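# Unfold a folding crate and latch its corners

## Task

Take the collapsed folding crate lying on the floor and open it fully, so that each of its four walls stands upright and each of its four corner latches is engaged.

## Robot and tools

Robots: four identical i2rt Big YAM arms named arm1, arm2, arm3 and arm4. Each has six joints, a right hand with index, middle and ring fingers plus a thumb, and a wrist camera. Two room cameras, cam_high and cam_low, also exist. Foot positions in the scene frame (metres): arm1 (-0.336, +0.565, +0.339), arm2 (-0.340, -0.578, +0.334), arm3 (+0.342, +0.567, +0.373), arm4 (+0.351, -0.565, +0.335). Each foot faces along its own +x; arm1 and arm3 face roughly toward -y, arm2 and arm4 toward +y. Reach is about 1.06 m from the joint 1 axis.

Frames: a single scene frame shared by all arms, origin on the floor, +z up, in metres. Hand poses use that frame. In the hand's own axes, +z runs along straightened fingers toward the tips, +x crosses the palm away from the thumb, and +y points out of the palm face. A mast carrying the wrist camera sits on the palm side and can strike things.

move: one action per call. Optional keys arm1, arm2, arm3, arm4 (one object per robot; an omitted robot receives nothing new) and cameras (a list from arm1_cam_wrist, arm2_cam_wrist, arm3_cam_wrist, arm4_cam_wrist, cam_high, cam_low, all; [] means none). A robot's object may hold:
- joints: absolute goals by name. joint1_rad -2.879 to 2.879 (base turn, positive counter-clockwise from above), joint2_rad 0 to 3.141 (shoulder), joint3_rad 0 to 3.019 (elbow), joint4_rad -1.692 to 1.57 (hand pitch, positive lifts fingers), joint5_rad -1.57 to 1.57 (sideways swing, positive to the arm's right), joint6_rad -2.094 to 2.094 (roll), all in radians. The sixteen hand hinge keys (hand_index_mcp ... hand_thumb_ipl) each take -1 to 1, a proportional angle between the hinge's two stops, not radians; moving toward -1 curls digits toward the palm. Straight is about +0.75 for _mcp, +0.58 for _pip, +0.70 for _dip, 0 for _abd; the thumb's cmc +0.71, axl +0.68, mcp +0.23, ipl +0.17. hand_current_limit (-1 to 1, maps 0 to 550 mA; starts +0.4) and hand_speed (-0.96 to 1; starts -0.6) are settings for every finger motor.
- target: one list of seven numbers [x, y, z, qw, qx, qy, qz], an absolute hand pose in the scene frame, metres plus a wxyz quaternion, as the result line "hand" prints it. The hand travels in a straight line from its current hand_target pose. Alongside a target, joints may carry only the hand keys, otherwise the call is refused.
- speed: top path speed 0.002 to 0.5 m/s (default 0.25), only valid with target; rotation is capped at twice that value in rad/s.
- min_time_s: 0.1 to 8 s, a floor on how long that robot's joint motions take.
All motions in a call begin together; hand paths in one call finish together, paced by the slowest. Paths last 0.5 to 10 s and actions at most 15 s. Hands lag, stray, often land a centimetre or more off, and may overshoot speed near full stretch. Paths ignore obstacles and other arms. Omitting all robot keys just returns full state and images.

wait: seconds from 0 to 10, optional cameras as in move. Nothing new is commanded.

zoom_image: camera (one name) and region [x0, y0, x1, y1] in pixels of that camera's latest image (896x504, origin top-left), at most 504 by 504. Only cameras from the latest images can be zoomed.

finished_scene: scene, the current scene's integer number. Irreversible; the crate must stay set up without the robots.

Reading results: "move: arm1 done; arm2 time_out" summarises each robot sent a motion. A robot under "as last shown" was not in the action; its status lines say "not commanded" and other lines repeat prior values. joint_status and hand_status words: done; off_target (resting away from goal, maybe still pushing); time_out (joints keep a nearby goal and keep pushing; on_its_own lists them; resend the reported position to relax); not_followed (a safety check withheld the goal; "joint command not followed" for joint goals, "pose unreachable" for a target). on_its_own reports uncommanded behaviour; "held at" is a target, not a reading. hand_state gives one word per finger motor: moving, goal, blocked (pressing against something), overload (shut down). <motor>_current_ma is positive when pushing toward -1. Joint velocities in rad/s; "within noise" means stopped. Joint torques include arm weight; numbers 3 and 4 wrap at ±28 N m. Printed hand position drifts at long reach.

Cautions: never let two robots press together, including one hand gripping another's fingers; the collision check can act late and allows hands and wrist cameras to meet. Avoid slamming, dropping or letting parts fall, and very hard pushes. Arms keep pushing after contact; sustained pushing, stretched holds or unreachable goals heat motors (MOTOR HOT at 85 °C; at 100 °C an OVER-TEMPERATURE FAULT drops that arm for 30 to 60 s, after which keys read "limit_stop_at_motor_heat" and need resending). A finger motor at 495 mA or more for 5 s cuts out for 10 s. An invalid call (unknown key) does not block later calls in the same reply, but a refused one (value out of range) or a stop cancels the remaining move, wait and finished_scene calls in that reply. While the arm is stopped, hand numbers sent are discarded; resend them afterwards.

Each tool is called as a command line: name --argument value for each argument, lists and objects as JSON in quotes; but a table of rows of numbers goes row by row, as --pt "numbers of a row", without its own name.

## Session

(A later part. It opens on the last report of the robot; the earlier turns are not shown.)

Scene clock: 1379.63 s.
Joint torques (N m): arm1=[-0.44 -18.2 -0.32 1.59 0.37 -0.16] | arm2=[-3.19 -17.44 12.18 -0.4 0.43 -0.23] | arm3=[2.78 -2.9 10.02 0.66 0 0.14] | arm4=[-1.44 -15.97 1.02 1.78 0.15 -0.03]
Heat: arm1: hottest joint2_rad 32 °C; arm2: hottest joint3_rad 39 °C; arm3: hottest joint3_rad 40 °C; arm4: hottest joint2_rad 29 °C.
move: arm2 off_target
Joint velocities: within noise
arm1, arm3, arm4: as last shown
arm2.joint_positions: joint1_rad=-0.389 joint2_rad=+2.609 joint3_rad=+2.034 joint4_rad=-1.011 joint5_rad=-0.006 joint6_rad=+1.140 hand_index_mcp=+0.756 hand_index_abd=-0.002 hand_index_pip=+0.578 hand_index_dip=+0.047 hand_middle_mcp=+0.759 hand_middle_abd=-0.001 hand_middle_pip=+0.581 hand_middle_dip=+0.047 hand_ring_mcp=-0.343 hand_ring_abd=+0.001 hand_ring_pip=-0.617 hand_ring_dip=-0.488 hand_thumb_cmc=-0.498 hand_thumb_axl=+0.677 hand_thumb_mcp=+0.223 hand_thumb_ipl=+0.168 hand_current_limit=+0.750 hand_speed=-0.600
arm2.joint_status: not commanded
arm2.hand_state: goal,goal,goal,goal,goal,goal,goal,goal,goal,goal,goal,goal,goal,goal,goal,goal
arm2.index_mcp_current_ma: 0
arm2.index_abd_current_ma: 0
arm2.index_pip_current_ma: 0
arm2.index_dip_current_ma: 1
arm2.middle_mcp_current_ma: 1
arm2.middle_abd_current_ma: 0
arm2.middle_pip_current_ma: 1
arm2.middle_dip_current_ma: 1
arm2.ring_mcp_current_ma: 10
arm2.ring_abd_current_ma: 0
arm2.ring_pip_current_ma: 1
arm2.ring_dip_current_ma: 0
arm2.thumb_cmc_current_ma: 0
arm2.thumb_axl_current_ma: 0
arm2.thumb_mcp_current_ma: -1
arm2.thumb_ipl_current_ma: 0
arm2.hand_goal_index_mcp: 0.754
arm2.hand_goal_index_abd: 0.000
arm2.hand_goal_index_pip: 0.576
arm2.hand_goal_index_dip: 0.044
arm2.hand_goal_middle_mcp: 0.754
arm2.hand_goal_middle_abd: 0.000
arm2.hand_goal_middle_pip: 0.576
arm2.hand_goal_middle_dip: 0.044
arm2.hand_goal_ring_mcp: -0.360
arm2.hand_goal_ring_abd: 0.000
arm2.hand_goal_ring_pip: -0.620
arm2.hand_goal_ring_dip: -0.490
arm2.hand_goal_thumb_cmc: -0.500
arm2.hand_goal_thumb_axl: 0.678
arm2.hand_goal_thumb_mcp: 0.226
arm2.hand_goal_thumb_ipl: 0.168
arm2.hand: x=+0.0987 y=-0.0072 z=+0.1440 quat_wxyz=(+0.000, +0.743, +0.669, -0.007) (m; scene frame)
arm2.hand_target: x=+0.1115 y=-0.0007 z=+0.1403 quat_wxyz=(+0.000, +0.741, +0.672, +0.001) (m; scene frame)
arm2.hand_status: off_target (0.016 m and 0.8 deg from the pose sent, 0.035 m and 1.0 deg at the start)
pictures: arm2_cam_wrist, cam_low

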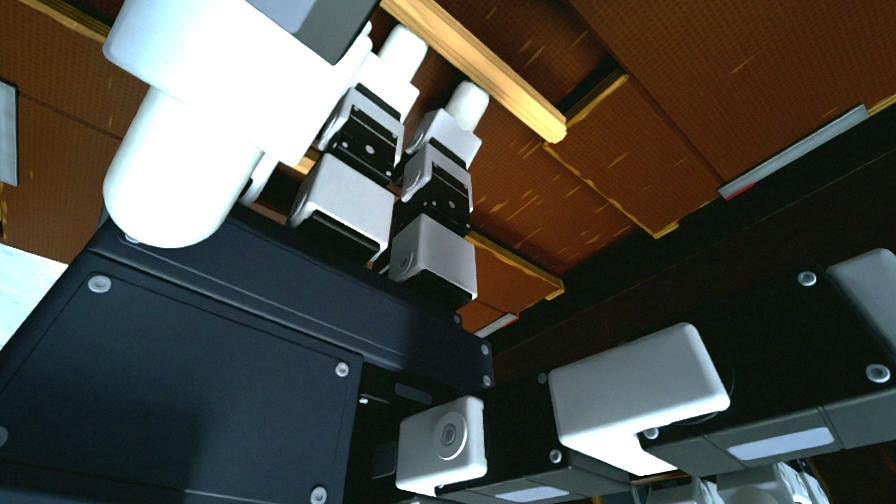

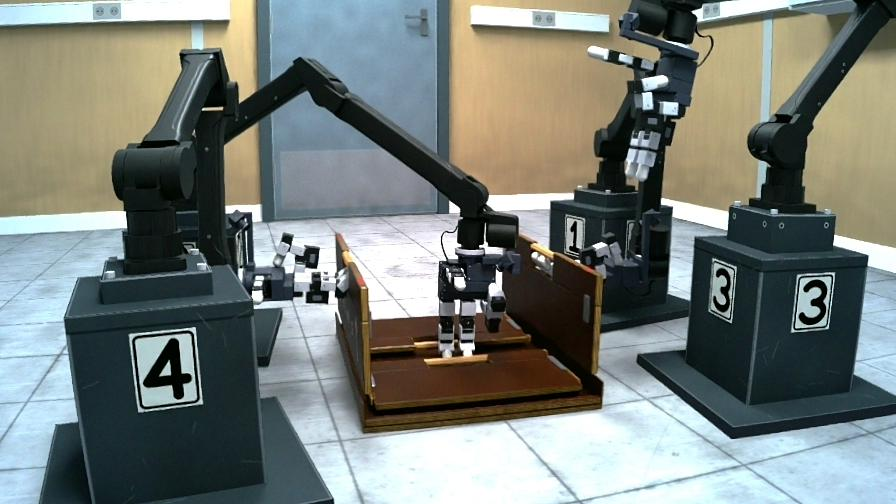

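move --arm2 '{"target": [0.112, -0.002, 0.185, 0.0, 0.7408, 0.6717, 0.0], "speed": 0.06, "joints": {"hand_index_dip": -0.15, "hand_middle_dip": -0.15}}' --cameras '["cam_low", "arm2_cam_wrist"]'

zoom_image --camera "cam_low" --region '[340, 270, 600, 430]'

Scene clock: 1388.03 s.
Joint torques (N m): arm1=[-0.44 -18.2 -0.32 1.62 0.37 -0.15] | arm2=[-3.08 -20.25 10.25 -0.42 0.4 -0.2] | arm3=[2.78 -2.9 10 0.66 0 0.14] | arm4=[-1.49 -15.97 1.06 1.81 0.14 -0.02]
Heat: arm1: hottest joint2_rad 32 °C; arm2: hottest joint3_rad 39 °C; arm3: hottest joint3_rad 40 °C; arm4: hottest joint2_rad 29 °C.
move: arm2 off_target
Joint velocities: within noise
arm1, arm4: as last shown
arm2.joint_positions: joint1_rad=-0.391 joint2_rad=+2.563 joint3_rad=+2.034 joint4_rad=-1.063 joint5_rad=-0.005 joint6_rad=+1.137 hand_index_mcp=+0.756 hand_index_abd=-0.003 hand_index_pip=+0.578 hand_index_dip=-0.146 hand_middle_mcp=+0.756 hand_middle_abd=-0.003 hand_middle_pip=+0.579 hand_middle_dip=-0.146 hand_ring_mcp=-0.343 hand_ring_abd=+0.001 hand_ring_pip=-0.617 hand_ring_dip=-0.488 hand_thumb_cmc=-0.498 hand_thumb_axl=+0.677 hand_thumb_mcp=+0.223 hand_thumb_ipl=+0.168 hand_current_limit=+0.750 hand_speed=-0.600
arm2.joint_status: all done
arm2.hand_state: goal,goal,goal,goal,goal,goal,goal,goal,goal,goal,goal,goal,goal,goal,goal,goal
arm2.index_mcp_current_ma: 0
arm2.index_abd_current_ma: 0
arm2.index_pip_current_ma: 0
arm2.index_dip_current_ma: 1
arm2.middle_mcp_current_ma: 0
arm2.middle_abd_current_ma: 0
arm2.middle_pip_current_ma: 0
arm2.middle_dip_current_ma: 1
arm2.ring_mcp_current_ma: 10
arm2.ring_abd_current_ma: 0
arm2.ring_pip_current_ma: 1
arm2.ring_dip_current_ma: 0
arm2.thumb_cmc_current_ma: 0
arm2.thumb_axl_current_ma: 0
arm2.thumb_mcp_current_ma: -1
arm2.thumb_ipl_current_ma: 0
arm2.hand_goal_index_mcp: 0.754
arm2.hand_goal_index_abd: 0.000
arm2.hand_goal_index_pip: 0.576
arm2.hand_goal_index_dip: -0.150
arm2.hand_goal_middle_mcp: 0.754
arm2.hand_goal_middle_abd: 0.000
arm2.hand_goal_middle_pip: 0.576
arm2.hand_goal_middle_dip: -0.150
arm2.hand_goal_ring_mcp: -0.360
arm2.hand_goal_ring_abd: 0.000
arm2.hand_goal_ring_pip: -0.620
arm2.hand_goal_ring_dip: -0.490
arm2.hand_goal_thumb_cmc: -0.500
arm2.hand_goal_thumb_axl: 0.678
arm2.hand_goal_thumb_mcp: 0.226
arm2.hand_goal_thumb_ipl: 0.168
arm2.hand: x=+0.1005 y=-0.0071 z=+0.1750 quat_wxyz=(+0.001, +0.743, +0.670, -0.009) (m; scene frame)
arm2.hand_target: x=+0.1120 y=-0.0024 z=+0.1852 quat_wxyz=(+0.000, +0.741, +0.672, +0.000) (m; scene frame)
arm2.hand_status: off_target (0.016 m and 1.1 deg from the pose sent, 0.043 m and 0.8 deg at the start)
arm3.joint_positions: joint1_rad=-0.092 joint2_rad=+0.887 joint3_rad=+0.765 joint4_rad=-1.197 joint5_rad=-0.026 joint6_rad=-0.119 hand_index_mcp=+0.755 hand_index_abd=+0.002 hand_index_pip=+0.574 hand_index_dip=+0.693 hand_middle_mcp=+0.755 hand_middle_abd=+0.002 hand_middle_pip=+0.574 hand_middle_dip=+0.693 hand_ring_mcp=-0.342 hand_ring_abd=+0.000 hand_ring_pip=-0.618 hand_ring_dip=-0.487 hand_thumb_cmc=-0.498 hand_thumb_axl=+0.677 hand_thumb_mcp=+0.223 hand_thumb_ipl=+0.168 hand_current_limit=+0.750 hand_speed=-0.600
arm3.joint_status: not commanded
arm3.hand_state: goal,goal,goal,goal,goal,goal,goal,goal,goal,goal,goal,goal,goal,goal,goal,goal
arm3.index_mcp_current_ma: 0
arm3.index_abd_current_ma: 0
arm3.index_pip_current_ma: 0
arm3.index_dip_current_ma: 0
arm3.middle_mcp_current_ma: 0
arm3.middle_abd_current_ma: 0
arm3.middle_pip_current_ma: 0
arm3.middle_dip_current_ma: 0
arm3.ring_mcp_current_ma: 11
arm3.ring_abd_current_ma: 0
arm3.ring_pip_current_ma: 0
arm3.ring_dip_current_ma: 0
arm3.thumb_cmc_current_ma: 0
arm3.thumb_axl_current_ma: 0
arm3.thumb_mcp_current_ma: -1
arm3.thumb_ipl_current_ma: 0
arm3.hand_goal_index_mcp: 0.754
arm3.hand_goal_index_abd: 0.000
arm3.hand_goal_index_pip: 0.576
arm3.hand_goal_index_dip: 0.696
arm3.hand_goal_middle_mcp: 0.754
arm3.hand_goal_middle_abd: 0.000
arm3.hand_goal_middle_pip: 0.576
arm3.hand_goal_middle_dip: 0.696
arm3.hand_goal_ring_mcp: -0.360
arm3.hand_goal_ring_abd: 0.000
arm3.hand_goal_ring_pip: -0.620
arm3.hand_goal_ring_dip: -0.490
arm3.hand_goal_thumb_cmc: -0.500
arm3.hand_goal_thumb_axl: 0.678
arm3.hand_goal_thumb_mcp: 0.226
arm3.hand_goal_thumb_ipl: 0.168
arm3.hand: x=+0.2567 y=+0.2191 z=+0.5784 quat_wxyz=(+0.131, +0.990, -0.047, -0.007) (m; scene frame)
arm3.hand_target: x=+0.2599 y=+0.2200 z=+0.5801 quat_wxyz=(+0.131, +0.990, -0.048, -0.006) (m; scene frame)
arm3.hand_status: not commanded
pictures: arm2_cam_wrist, cam_low

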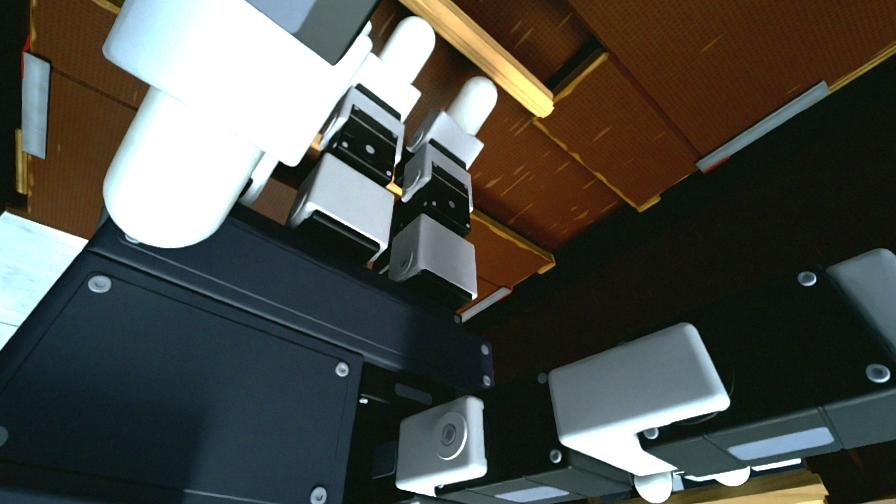

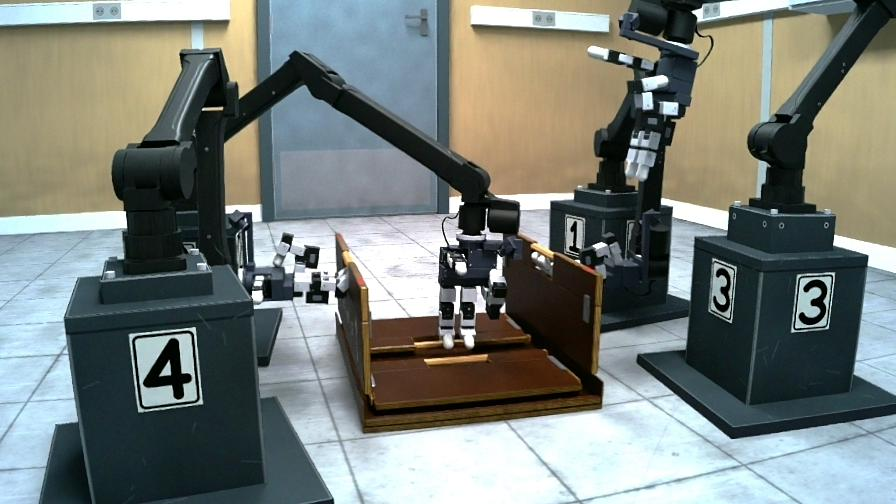

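Scaled by 1.938.

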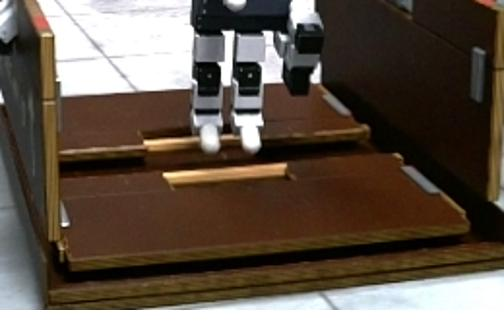

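move --arm2 '{"target": [0.078, -0.004, 0.185, 0.0, 0.7408, 0.6717, 0.0], "speed": 0.1, "joints": {"hand_index_dip": 0.044, "hand_middle_dip": 0.044}}'

move --arm2 '{"target": [0.075, -0.004, 0.128, 0.0, 0.7408, 0.6717, 0.0], "speed": 0.1}' --cameras '["cam_low"]'

zoom_image --camera "cam_low" --region '[400, 300, 520, 390]'

move --arm2 '{"target": [0.140, -0.006, 0.128, 0.0, 0.7408, 0.6717, 0.0], "speed": 0.06}' --cameras '["cam_low", "cam_high", "arm2_cam_wrist"]'

zoom_image --camera "cam_low" --region '[400, 300, 520, 390]'

Scene clock: 1415.13 s.
Joint torques (N m): arm1=[-0.56 -18.26 -0.31 1.61 0.38 -0.16] | arm2=[-1.73 -20.07 7.13 0.18 0.37 0.13] | arm3=[2.84 -2.9 10 0.66 -0.01 0.14] | arm4=[-1.55 -16.09 1.03 1.81 0.15 -0.02]
Heat: arm1: hottest joint2_rad 32 °C; arm2: hottest joint3_rad 39 °C; arm3: hottest joint3_rad 41 °C; arm4: hottest joint2_rad 29 °C.
move: arm2 done
Joint velocities: within noise
arm1, arm3, arm4: as last shown
arm2.joint_positions: joint1_rad=-0.364 joint2_rad=+2.523 joint3_rad=+1.969 joint4_rad=-1.026 joint5_rad=-0.005 joint6_rad=+1.146 hand_index_mcp=+0.755 hand_index_abd=-0.003 hand_index_pip=+0.578 hand_index_dip=+0.041 hand_middle_mcp=+0.755 hand_middle_abd=-0.003 hand_middle_pip=+0.579 hand_middle_dip=+0.041 hand_ring_mcp=-0.343 hand_ring_abd=+0.001 hand_ring_pip=-0.617 hand_ring_dip=-0.488 hand_thumb_cmc=-0.498 hand_thumb_axl=+0.677 hand_thumb_mcp=+0.223 hand_thumb_ipl=+0.168 hand_current_limit=+0.750 hand_speed=-0.600
arm2.joint_status: all done
arm2.hand_state: goal,goal,goal,goal,goal,goal,goal,goal,goal,goal,goal,goal,goal,goal,goal,goal
arm2.index_mcp_current_ma: 0
arm2.index_abd_current_ma: 0
arm2.index_pip_current_ma: 0
arm2.index_dip_current_ma: 0
arm2.middle_mcp_current_ma: 0
arm2.middle_abd_current_ma: 0
arm2.middle_pip_current_ma: 0
arm2.middle_dip_current_ma: 0
arm2.ring_mcp_current_ma: 10
arm2.ring_abd_current_ma: 0
arm2.ring_pip_current_ma: 1
arm2.ring_dip_current_ma: 0
arm2.thumb_cmc_current_ma: 0
arm2.thumb_axl_current_ma: 0
arm2.thumb_mcp_current_ma: -1
arm2.thumb_ipl_current_ma: 0
arm2.hand_goal_index_mcp: 0.754
arm2.hand_goal_index_abd: 0.000
arm2.hand_goal_index_pip: 0.576
arm2.hand_goal_index_dip: 0.044
arm2.hand_goal_middle_mcp: 0.754
arm2.hand_goal_middle_abd: 0.000
arm2.hand_goal_middle_pip: 0.576
arm2.hand_goal_middle_dip: 0.044
arm2.hand_goal_ring_mcp: -0.360
arm2.hand_goal_ring_abd: 0.000
arm2.hand_goal_ring_pip: -0.620
arm2.hand_goal_ring_dip: -0.490
arm2.hand_goal_thumb_cmc: -0.500
arm2.hand_goal_thumb_axl: 0.678
arm2.hand_goal_thumb_mcp: 0.226
arm2.hand_goal_thumb_ipl: 0.168
arm2.hand: x=+0.0809 y=-0.0032 z=+0.1814 quat_wxyz=(+0.000, +0.737, +0.676, -0.004) (m; scene frame)
arm2.hand_target: x=+0.0779 y=-0.0039 z=+0.1849 quat_wxyz=(+0.000, +0.741, +0.672, +0.000) (m; scene frame)
arm2.hand_status: done (0.005 m and 0.8 deg from the pose sent, 0.025 m and 1.1 deg at the start)
pictures: none

Scene clock: 1416.43 s.
Joint torques (N m): arm1=[-0.44 -18.26 -0.32 1.61 0.38 -0.15] | arm2=[-1.61 -17.61 8.21 0.31 0.38 0.14] | arm3=[2.78 -3.02 10.02 0.66 -0.01 0.14] | arm4=[-1.55 -16.09 1.05 1.77 0.14 -0.03]
Heat: arm1: hottest joint2_rad 32 °C; arm2: hottest joint3_rad 39 °C; arm3: hottest joint3_rad 41 °C; arm4: hottest joint2_rad 29 °C.
move: arm2 off_target
Joint velocities: within noise
arm1.joint_positions: joint1_rad=+1.139 joint2_rad=+2.634 joint3_rad=+0.947 joint4_rad=+1.563 joint5_rad=+1.384 joint6_rad=+0.125 hand_index_mcp=+0.775 hand_index_abd=-0.003 hand_index_pip=+0.586 hand_index_dip=-0.031 hand_middle_mcp=+0.762 hand_middle_abd=-0.005 hand_middle_pip=+0.585 hand_middle_dip=-0.011 hand_ring_mcp=-0.358 hand_ring_abd=+0.001 hand_ring_pip=-0.620 hand_ring_dip=-0.487 hand_thumb_cmc=+0.721 hand_thumb_axl=+0.677 hand_thumb_mcp=+0.226 hand_thumb_ipl=+0.168 hand_current_limit=+0.750 hand_speed=-0.600
arm1.joint_status: not commanded
arm1.hand_state: blocked,goal,goal,goal,goal,goal,goal,blocked,goal,goal,goal,goal,goal,goal,goal,goal
arm1.index_mcp_current_ma: 10
arm1.index_abd_current_ma: 0
arm1.index_pip_current_ma: 2
arm1.index_dip_current_ma: 7
arm1.middle_mcp_current_ma: 2
arm1.middle_abd_current_ma: 0
arm1.middle_pip_current_ma: 2
arm1.middle_dip_current_ma: 28
arm1.ring_mcp_current_ma: 0
arm1.ring_abd_current_ma: 0
arm1.ring_pip_current_ma: 0
arm1.ring_dip_current_ma: 0
arm1.thumb_cmc_current_ma: 1
arm1.thumb_axl_current_ma: 0
arm1.thumb_mcp_current_ma: 0
arm1.thumb_ipl_current_ma: 0
arm1.hand_goal_index_mcp: 0.754
arm1.hand_goal_index_abd: 0.000
arm1.hand_goal_index_pip: 0.576
arm1.hand_goal_index_dip: -0.050
arm1.hand_goal_middle_mcp: 0.754
arm1.hand_goal_middle_abd: 0.000
arm1.hand_goal_middle_pip: 0.576
arm1.hand_goal_middle_dip: -0.050
arm1.hand_goal_ring_mcp: -0.360
arm1.hand_goal_ring_abd: 0.000
arm1.hand_goal_ring_pip: -0.620
arm1.hand_goal_ring_dip: -0.490
arm1.hand_goal_thumb_cmc: 0.714
arm1.hand_goal_thumb_axl: 0.678
arm1.hand_goal_thumb_mcp: 0.226
arm1.hand_goal_thumb_ipl: 0.168
arm1.hand: x=+0.0271 y=+0.2825 z=+0.2877 quat_wxyz=(+0.698, +0.715, -0.032, -0.026) (m; scene frame)
arm1.hand_target: x=+0.0202 y=+0.2781 z=+0.2889 quat_wxyz=(+0.698, +0.714, -0.037, -0.035) (m; scene frame)
arm1.hand_status: not commanded
arm2.joint_positions: joint1_rad=-0.364 joint2_rad=+2.582 joint3_rad=+1.969 joint4_rad=-0.949 joint5_rad=-0.005 joint6_rad=+1.150 hand_index_mcp=+0.755 hand_index_abd=-0.003 hand_index_pip=+0.578 hand_index_dip=+0.041 hand_middle_mcp=+0.755 hand_middle_abd=-0.003 hand_middle_pip=+0.579 hand_middle_dip=+0.041 hand_ring_mcp=-0.343 hand_ring_abd=+0.001 hand_ring_pip=-0.617 hand_ring_dip=-0.488 hand_thumb_cmc=-0.498 hand_thumb_axl=+0.677 hand_thumb_mcp=+0.223 hand_thumb_ipl=+0.168 hand_current_limit=+0.750 hand_speed=-0.600
arm2.joint_status: not commanded
arm2.hand_state: goal,goal,goal,goal,goal,goal,goal,goal,goal,goal,goal,goal,goal,goal,goal,goal
arm2.index_mcp_current_ma: 0
arm2.index_abd_current_ma: 0
arm2.index_pip_current_ma: 0
arm2.index_dip_current_ma: 0
arm2.middle_mcp_current_ma: 0
arm2.middle_abd_current_ma: 0
arm2.middle_pip_current_ma: 0
arm2.middle_dip_current_ma: 0
arm2.ring_mcp_current_ma: 10
arm2.ring_abd_current_ma: 0
arm2.ring_pip_current_ma: 1
arm2.ring_dip_current_ma: 0
arm2.thumb_cmc_current_ma: 0
arm2.thumb_axl_current_ma: 0
arm2.thumb_mcp_current_ma: -1
arm2.thumb_ipl_current_ma: 0
arm2.hand_goal_index_mcp: 0.754
arm2.hand_goal_index_abd: 0.000
arm2.hand_goal_index_pip: 0.576
arm2.hand_goal_index_dip: 0.044
arm2.hand_goal_middle_mcp: 0.754
arm2.hand_goal_middle_abd: 0.000
arm2.hand_goal_middle_pip: 0.576
arm2.hand_goal_middle_dip: 0.044
arm2.hand_goal_ring_mcp: -0.360
arm2.hand_goal_ring_abd: 0.000
arm2.hand_goal_ring_pip: -0.620
arm2.hand_goal_ring_dip: -0.490
arm2.hand_goal_thumb_cmc: -0.500
arm2.hand_goal_thumb_axl: 0.678
arm2.hand_goal_thumb_mcp: 0.226
arm2.hand_goal_thumb_ipl: 0.168
arm2.hand: x=+0.0815 y=-0.0025 z=+0.1423 quat_wxyz=(-0.003, +0.738, +0.675, +0.005) (m; scene frame)
arm2.hand_target: x=+0.0748 y=-0.0042 z=+0.1282 quat_wxyz=(+0.000, +0.741, +0.672, +0.000) (m; scene frame)
arm2.hand_status: off_target (0.016 m and 0.8 deg from the pose sent, 0.054 m and 0.8 deg at the start)
arm3, arm4: as last shown
pictures: cam_low

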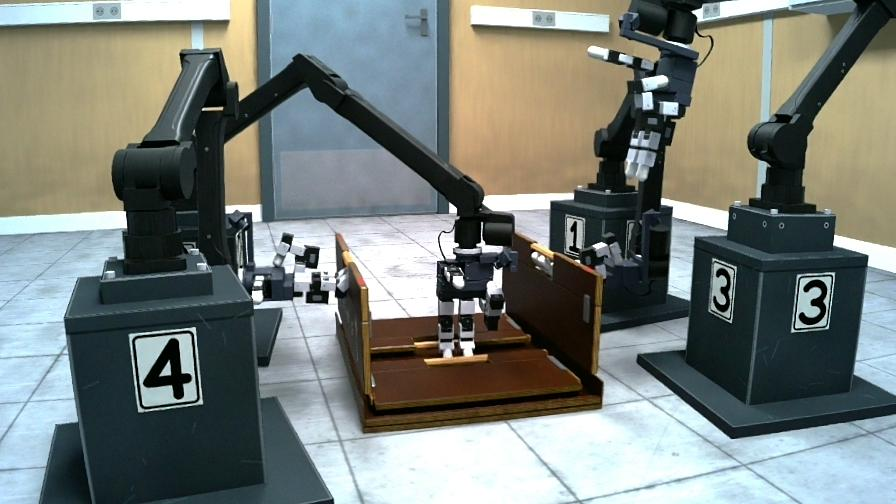

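Scaled by 4.200.

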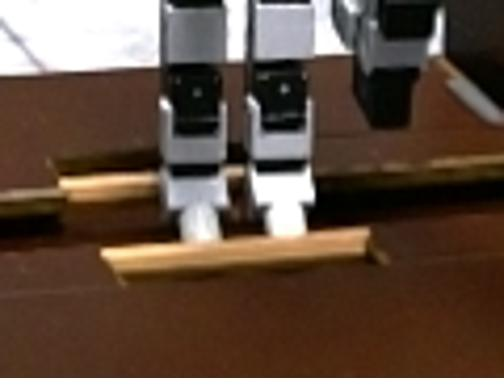

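Scene clock: 1418.23 s.
Joint torques (N m): arm1=[-0.5 -18.2 -0.31 1.58 0.37 -0.15] | arm2=[-5.42 -16.44 12.53 0.39 0.79 -0.36] | arm3=[2.78 -2.96 10.03 0.66 -0.01 0.14] | arm4=[-1.44 -16.03 1.06 1.78 0.16 -0.03]
Heat: arm1: hottest joint2_rad 32 °C; arm2: hottest joint3_rad 39 °C; arm3: hottest joint3_rad 41 °C; arm4: hottest joint2_rad 29 °C.
move: arm2 off_target
Joint velocities: within noise
arm1, arm3, arm4: as last shown
arm2.joint_positions: joint1_rad=-0.400 joint2_rad=+2.640 joint3_rad=+2.089 joint4_rad=-1.045 joint5_rad=-0.014 joint6_rad=+1.115 hand_index_mcp=+0.779 hand_index_abd=+0.006 hand_index_pip=+0.587 hand_index_dip=+0.048 hand_middle_mcp=+0.783 hand_middle_abd=+0.001 hand_middle_pip=+0.585 hand_middle_dip=+0.040 hand_ring_mcp=-0.343 hand_ring_abd=+0.001 hand_ring_pip=-0.617 hand_ring_dip=-0.488 hand_thumb_cmc=-0.498 hand_thumb_axl=+0.677 hand_thumb_mcp=+0.223 hand_thumb_ipl=+0.168 hand_current_limit=+0.750 hand_speed=-0.600
arm2.joint_status: not commanded
arm2.hand_state: blocked,goal,goal,goal,blocked,goal,goal,goal,goal,goal,goal,goal,goal,goal,goal,goal
arm2.index_mcp_current_ma: 19
arm2.index_abd_current_ma: 1
arm2.index_pip_current_ma: 4
arm2.index_dip_current_ma: 1
arm2.middle_mcp_current_ma: 26
arm2.middle_abd_current_ma: 0
arm2.middle_pip_current_ma: 3
arm2.middle_dip_current_ma: -1
arm2.ring_mcp_current_ma: 10
arm2.ring_abd_current_ma: 0
arm2.ring_pip_current_ma: 1
arm2.ring_dip_current_ma: 0
arm2.thumb_cmc_current_ma: 0
arm2.thumb_axl_current_ma: 0
arm2.thumb_mcp_current_ma: -1
arm2.thumb_ipl_current_ma: 0
arm2.hand_goal_index_mcp: 0.754
arm2.hand_goal_index_abd: 0.000
arm2.hand_goal_index_pip: 0.576
arm2.hand_goal_index_dip: 0.044
arm2.hand_goal_middle_mcp: 0.754
arm2.hand_goal_middle_abd: 0.000
arm2.hand_goal_middle_pip: 0.576
arm2.hand_goal_middle_dip: 0.044
arm2.hand_goal_ring_mcp: -0.360
arm2.hand_goal_ring_abd: 0.000
arm2.hand_goal_ring_pip: -0.620
arm2.hand_goal_ring_dip: -0.490
arm2.hand_goal_thumb_cmc: -0.500
arm2.hand_goal_thumb_axl: 0.678
arm2.hand_goal_thumb_mcp: 0.226
arm2.hand_goal_thumb_ipl: 0.168
arm2.hand: x=+0.1082 y=-0.0039 z=+0.1399 quat_wxyz=(-0.003, +0.738, +0.674, -0.012) (m; scene frame)
arm2.hand_target: x=+0.1384 y=-0.0081 z=+0.1292 quat_wxyz=(+0.000, +0.741, +0.672, +0.001) (m; scene frame)
arm2.hand_status: off_target (0.034 m and 1.5 deg from the pose sent, 0.060 m and 0.8 deg at the start)
pictures: arm2_cam_wrist, cam_high, cam_low

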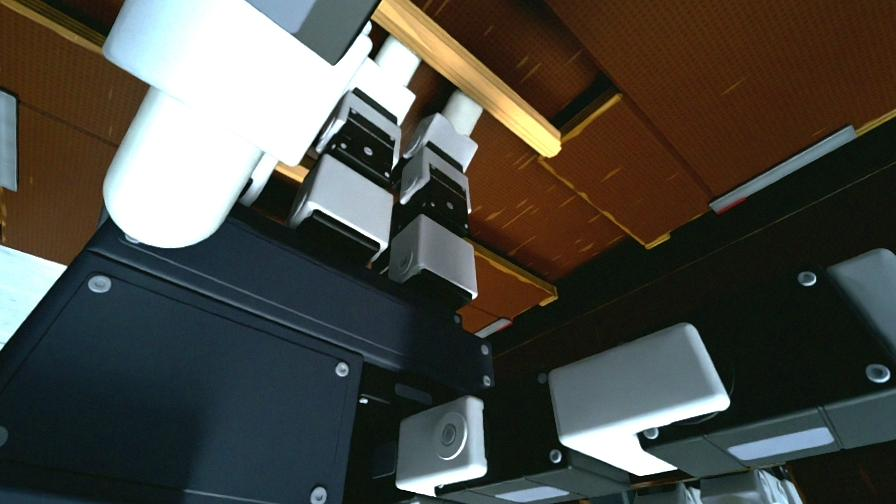

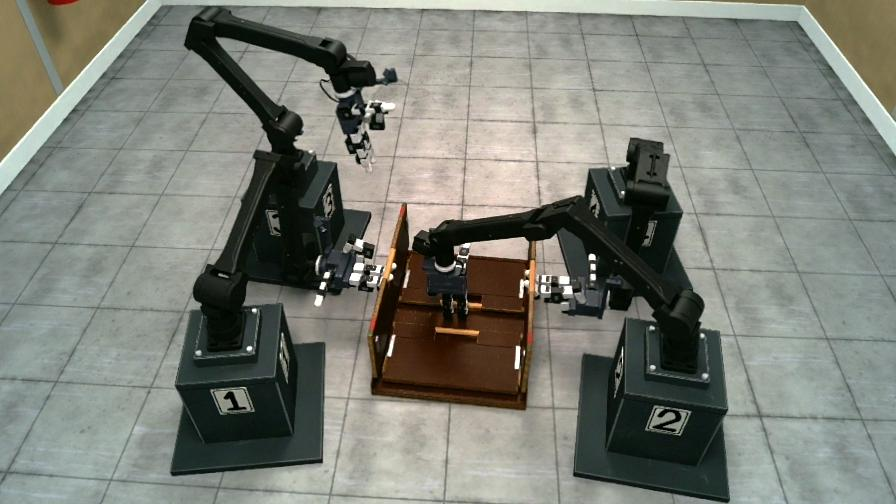

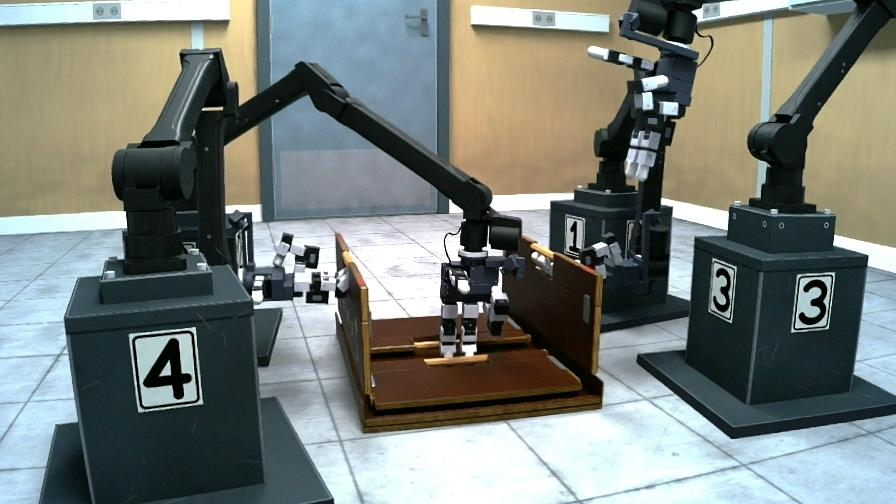

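Scaled by 4.200.

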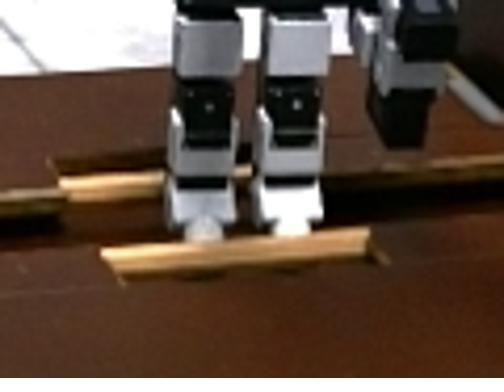

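move --arm2 '{"target": [0.125, -0.006, 0.175, 0.0, 0.7408, 0.6717, 0.0], "speed": 0.05, "joints": {"hand_index_dip": -0.3, "hand_middle_dip": -0.3}}' --cameras '["cam_low", "arm2_cam_wrist"]'

zoom_image --camera "cam_low" --region '[340, 270, 600, 430]'

Scene clock: 1423.63 s.
Joint torques (N m): arm1=[-0.5 -18.2 -0.31 1.61 0.37 -0.16] | arm2=[-3.96 -22.95 7.86 -0.49 1.26 -0.06] | arm3=[2.78 -2.9 10.02 0.68 0 0.14] | arm4=[-1.49 -16.03 1.05 1.81 0.15 -0.03]
Heat: arm1: hottest joint2_rad 32 °C; arm2: hottest joint3_rad 39 °C; arm3: hottest joint3_rad 41 °C; arm4: hottest joint2_rad 29 °C.
move: arm2 off_target
Joint velocities: within noise
arm1, arm3, arm4: as last shown
arm2.joint_positions: joint1_rad=-0.400 joint2_rad=+2.635 joint3_rad=+2.089 joint4_rad=-1.061 joint5_rad=-0.027 joint6_rad=+1.106 hand_index_mcp=+0.794 hand_index_abd=-0.008 hand_index_pip=+0.601 hand_index_dip=-0.248 hand_middle_mcp=+0.797 hand_middle_abd=-0.011 hand_middle_pip=+0.603 hand_middle_dip=-0.271 hand_ring_mcp=-0.343 hand_ring_abd=+0.001 hand_ring_pip=-0.617 hand_ring_dip=-0.488 hand_thumb_cmc=-0.498 hand_thumb_axl=+0.677 hand_thumb_mcp=+0.223 hand_thumb_ipl=+0.168 hand_current_limit=+0.750 hand_speed=-0.600
arm2.joint_status: hand_index_dip off_target (ended at -0.248, target -0.300); hand_middle_dip off_target (ended at -0.271, target -0.300)
arm2.hand_state: blocked,goal,blocked,blocked,blocked,goal,blocked,blocked,goal,goal,goal,goal,goal,goal,goal,goal
arm2.index_mcp_current_ma: 44
arm2.index_abd_current_ma: -2
arm2.index_pip_current_ma: 17
arm2.index_dip_current_ma: 63
arm2.middle_mcp_current_ma: 49
arm2.middle_abd_current_ma: -4
arm2.middle_pip_current_ma: 20
arm2.middle_dip_current_ma: 23
arm2.ring_mcp_current_ma: 10
arm2.ring_abd_current_ma: 0
arm2.ring_pip_current_ma: 1
arm2.ring_dip_current_ma: 0
arm2.thumb_cmc_current_ma: 0
arm2.thumb_axl_current_ma: 0
arm2.thumb_mcp_current_ma: -1
arm2.thumb_ipl_current_ma: 0
arm2.hand_goal_index_mcp: 0.754
arm2.hand_goal_index_abd: 0.000
arm2.hand_goal_index_pip: 0.576
arm2.hand_goal_index_dip: -0.300
arm2.hand_goal_middle_mcp: 0.754
arm2.hand_goal_middle_abd: 0.000
arm2.hand_goal_middle_pip: 0.576
arm2.hand_goal_middle_dip: -0.300
arm2.hand_goal_ring_mcp: -0.360
arm2.hand_goal_ring_abd: 0.000
arm2.hand_goal_ring_pip: -0.620
arm2.hand_goal_ring_dip: -0.490
arm2.hand_goal_thumb_cmc: -0.500
arm2.hand_goal_thumb_axl: 0.678
arm2.hand_goal_thumb_mcp: 0.226
arm2.hand_goal_thumb_ipl: 0.168
arm2.hand: x=+0.1052 y=-0.0044 z=+0.1416 quat_wxyz=(-0.007, +0.735, +0.677, -0.020) (m; scene frame)
arm2.hand_target: x=+0.1249 y=-0.0062 z=+0.1743 quat_wxyz=(+0.000, +0.741, +0.671, +0.000) (m; scene frame)
arm2.hand_status: off_target (0.039 m and 2.6 deg from the pose sent, 0.039 m and 1.5 deg at the start)
pictures: arm2_cam_wrist, cam_low

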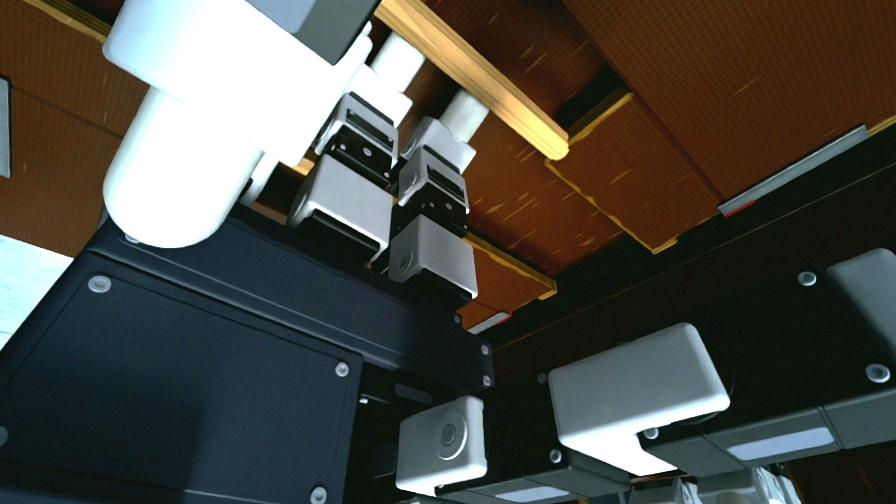

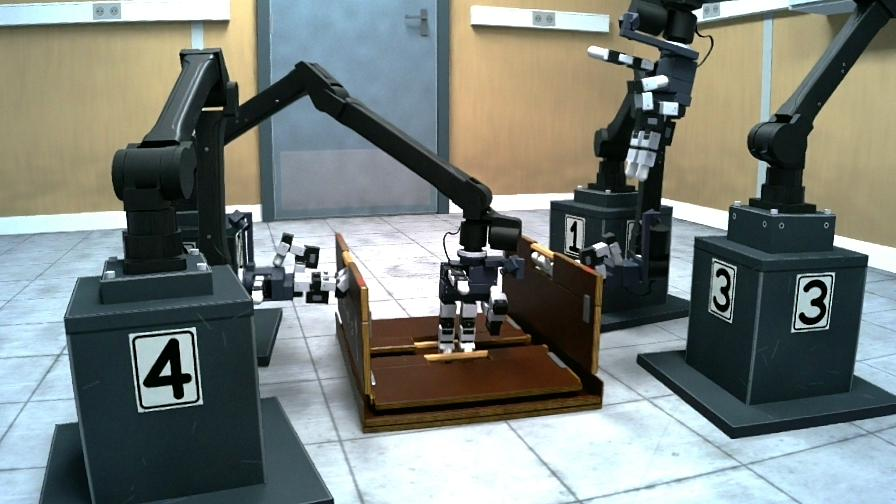

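Scaled by 1.938.

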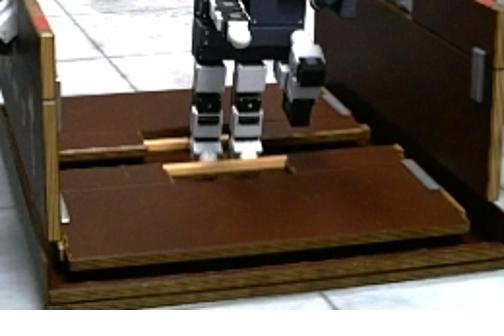

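move --arm2 '{"target": [0.125, -0.006, 0.225, 0.0, 0.7408, 0.6717, 0.0], "speed": 0.05, "joints": {"hand_index_dip": -0.39, "hand_middle_dip": -0.39}}' --cameras '["cam_low", "arm2_cam_wrist"]'

zoom_image --camera "cam_low" --region '[340, 270, 600, 430]'

Scene clock: 1429.23 s.
Joint torques (N m): arm1=[-0.44 -18.14 -0.31 1.61 0.38 -0.16] | arm2=[-2.37 -19.37 8.98 -0.51 0.37 -0.09] | arm3=[2.78 -2.96 10.02 0.65 0 0.14] | arm4=[-1.49 -15.97 1.07 1.83 0.15 -0.03]
Heat: arm1: hottest joint2_rad 33 °C; arm2: hottest joint3_rad 38 °C; arm3: hottest joint3_rad 41 °C; arm4: hottest joint2_rad 29 °C.
move: arm2 done
Joint velocities: within noise
arm1, arm3: as last shown
arm2.joint_positions: joint1_rad=-0.415 joint2_rad=+2.506 joint3_rad=+2.075 joint4_rad=-1.131 joint5_rad=-0.005 joint6_rad=+1.106 hand_index_mcp=+0.755 hand_index_abd=-0.003 hand_index_pip=+0.578 hand_index_dip=-0.386 hand_middle_mcp=+0.755 hand_middle_abd=-0.003 hand_middle_pip=+0.579 hand_middle_dip=-0.386 hand_ring_mcp=-0.343 hand_ring_abd=+0.001 hand_ring_pip=-0.617 hand_ring_dip=-0.488 hand_thumb_cmc=-0.498 hand_thumb_axl=+0.677 hand_thumb_mcp=+0.223 hand_thumb_ipl=+0.168 hand_current_limit=+0.750 hand_speed=-0.600
arm2.joint_status: all done
arm2.hand_state: goal,goal,goal,goal,goal,goal,goal,goal,goal,goal,goal,goal,goal,goal,goal,goal
arm2.index_mcp_current_ma: 0
arm2.index_abd_current_ma: 0
arm2.index_pip_current_ma: 0
arm2.index_dip_current_ma: 1
arm2.middle_mcp_current_ma: 0
arm2.middle_abd_current_ma: 0
arm2.middle_pip_current_ma: 0
arm2.middle_dip_current_ma: 1
arm2.ring_mcp_current_ma: 10
arm2.ring_abd_current_ma: 0
arm2.ring_pip_current_ma: 1
arm2.ring_dip_current_ma: 0
arm2.thumb_cmc_current_ma: 0
arm2.thumb_axl_current_ma: 0
arm2.thumb_mcp_current_ma: -1
arm2.thumb_ipl_current_ma: 0
arm2.hand_goal_index_mcp: 0.754
arm2.hand_goal_index_abd: 0.000
arm2.hand_goal_index_pip: 0.576
arm2.hand_goal_index_dip: -0.390
arm2.hand_goal_middle_mcp: 0.754
arm2.hand_goal_middle_abd: 0.000
arm2.hand_goal_middle_pip: 0.576
arm2.hand_goal_middle_dip: -0.390
arm2.hand_goal_ring_mcp: -0.360
arm2.hand_goal_ring_abd: 0.000
arm2.hand_goal_ring_pip: -0.620
arm2.hand_goal_ring_dip: -0.490
arm2.hand_goal_thumb_cmc: -0.500
arm2.hand_goal_thumb_axl: 0.678
arm2.hand_goal_thumb_mcp: 0.226
arm2.hand_goal_thumb_ipl: 0.168
arm2.hand: x=+0.1236 y=-0.0025 z=+0.2286 quat_wxyz=(-0.003, +0.741, +0.672, +0.005) (m; scene frame)
arm2.hand_target: x=+0.1249 y=-0.0061 z=+0.2249 quat_wxyz=(+0.000, +0.741, +0.672, +0.000) (m; scene frame)
arm2.hand_status: done (0.005 m and 0.6 deg from the pose sent, 0.086 m and 2.6 deg at the start)
arm4.joint_positions: joint1_rad=+1.244 joint2_rad=+2.613 joint3_rad=+0.931 joint4_rad=+1.550 joint5_rad=+1.458 joint6_rad=+0.120 hand_index_mcp=+0.795 hand_index_abd=+0.000 hand_index_pip=+0.606 hand_index_dip=-0.011 hand_middle_mcp=+0.765 hand_middle_abd=-0.001 hand_middle_pip=+0.612 hand_middle_dip=+0.048 hand_ring_mcp=-0.358 hand_ring_abd=+0.001 hand_ring_pip=-0.620 hand_ring_dip=-0.488 hand_thumb_cmc=+0.721 hand_thumb_axl=+0.677 hand_thumb_mcp=+0.224 hand_thumb_ipl=+0.168 hand_current_limit=+0.750 hand_speed=-0.600
arm4.joint_status: not commanded
arm4.hand_state: blocked,goal,blocked,blocked,goal,goal,blocked,blocked,goal,goal,goal,goal,goal,goal,goal,goal
arm4.index_mcp_current_ma: 38
arm4.index_abd_current_ma: 0
arm4.index_pip_current_ma: 19
arm4.index_dip_current_ma: 32
arm4.middle_mcp_current_ma: 4
arm4.middle_abd_current_ma: 0
arm4.middle_pip_current_ma: 27
arm4.middle_dip_current_ma: 46
arm4.ring_mcp_current_ma: 0
arm4.ring_abd_current_ma: 0
arm4.ring_pip_current_ma: 0
arm4.ring_dip_current_ma: 0
arm4.thumb_cmc_current_ma: 1
arm4.thumb_axl_current_ma: 0
arm4.thumb_mcp_current_ma: 0
arm4.thumb_ipl_current_ma: 0
arm4.hand_goal_index_mcp: 0.754
arm4.hand_goal_index_abd: 0.000
arm4.hand_goal_index_pip: 0.576
arm4.hand_goal_index_dip: -0.050
arm4.hand_goal_middle_mcp: 0.754
arm4.hand_goal_middle_abd: 0.000
arm4.hand_goal_middle_pip: 0.576
arm4.hand_goal_middle_dip: 0.000
arm4.hand_goal_ring_mcp: -0.360
arm4.hand_goal_ring_abd: 0.000
arm4.hand_goal_ring_pip: -0.620
arm4.hand_goal_ring_dip: -0.490
arm4.hand_goal_thumb_cmc: 0.714
arm4.hand_goal_thumb_axl: 0.678
arm4.hand_goal_thumb_mcp: 0.226
arm4.hand_goal_thumb_ipl: 0.168
arm4.hand: x=-0.0192 y=-0.3121 z=+0.2885 quat_wxyz=(+0.036, +0.023, +0.711, +0.702) (m; scene frame)
arm4.hand_target: x=-0.0159 y=-0.3052 z=+0.2860 quat_wxyz=(+0.035, +0.035, +0.710, +0.703) (m; scene frame)
arm4.hand_status: not commanded
pictures: arm2_cam_wrist, cam_low

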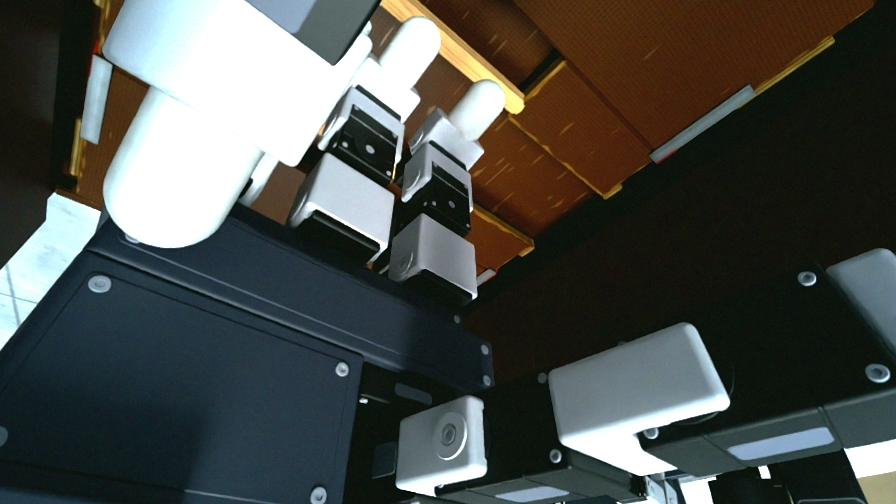

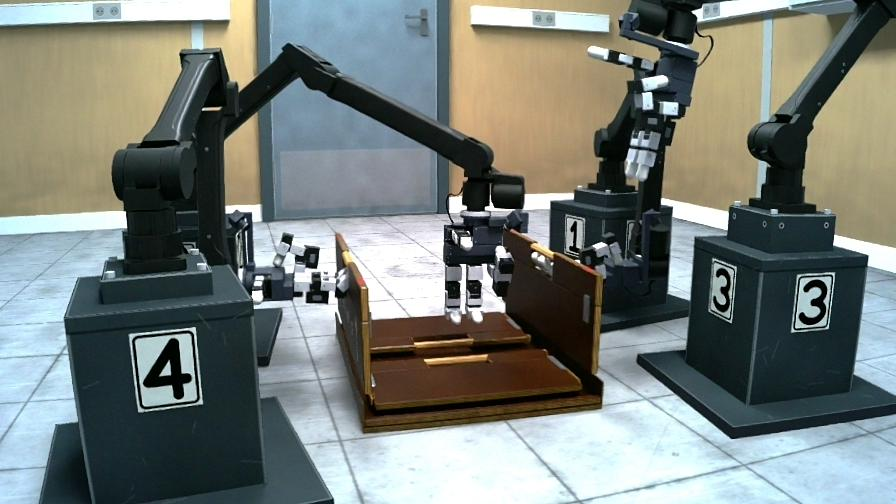

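Scaled by 1.938.

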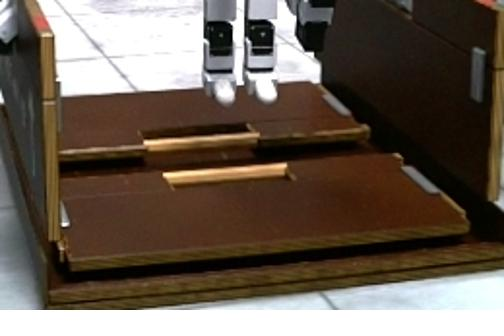

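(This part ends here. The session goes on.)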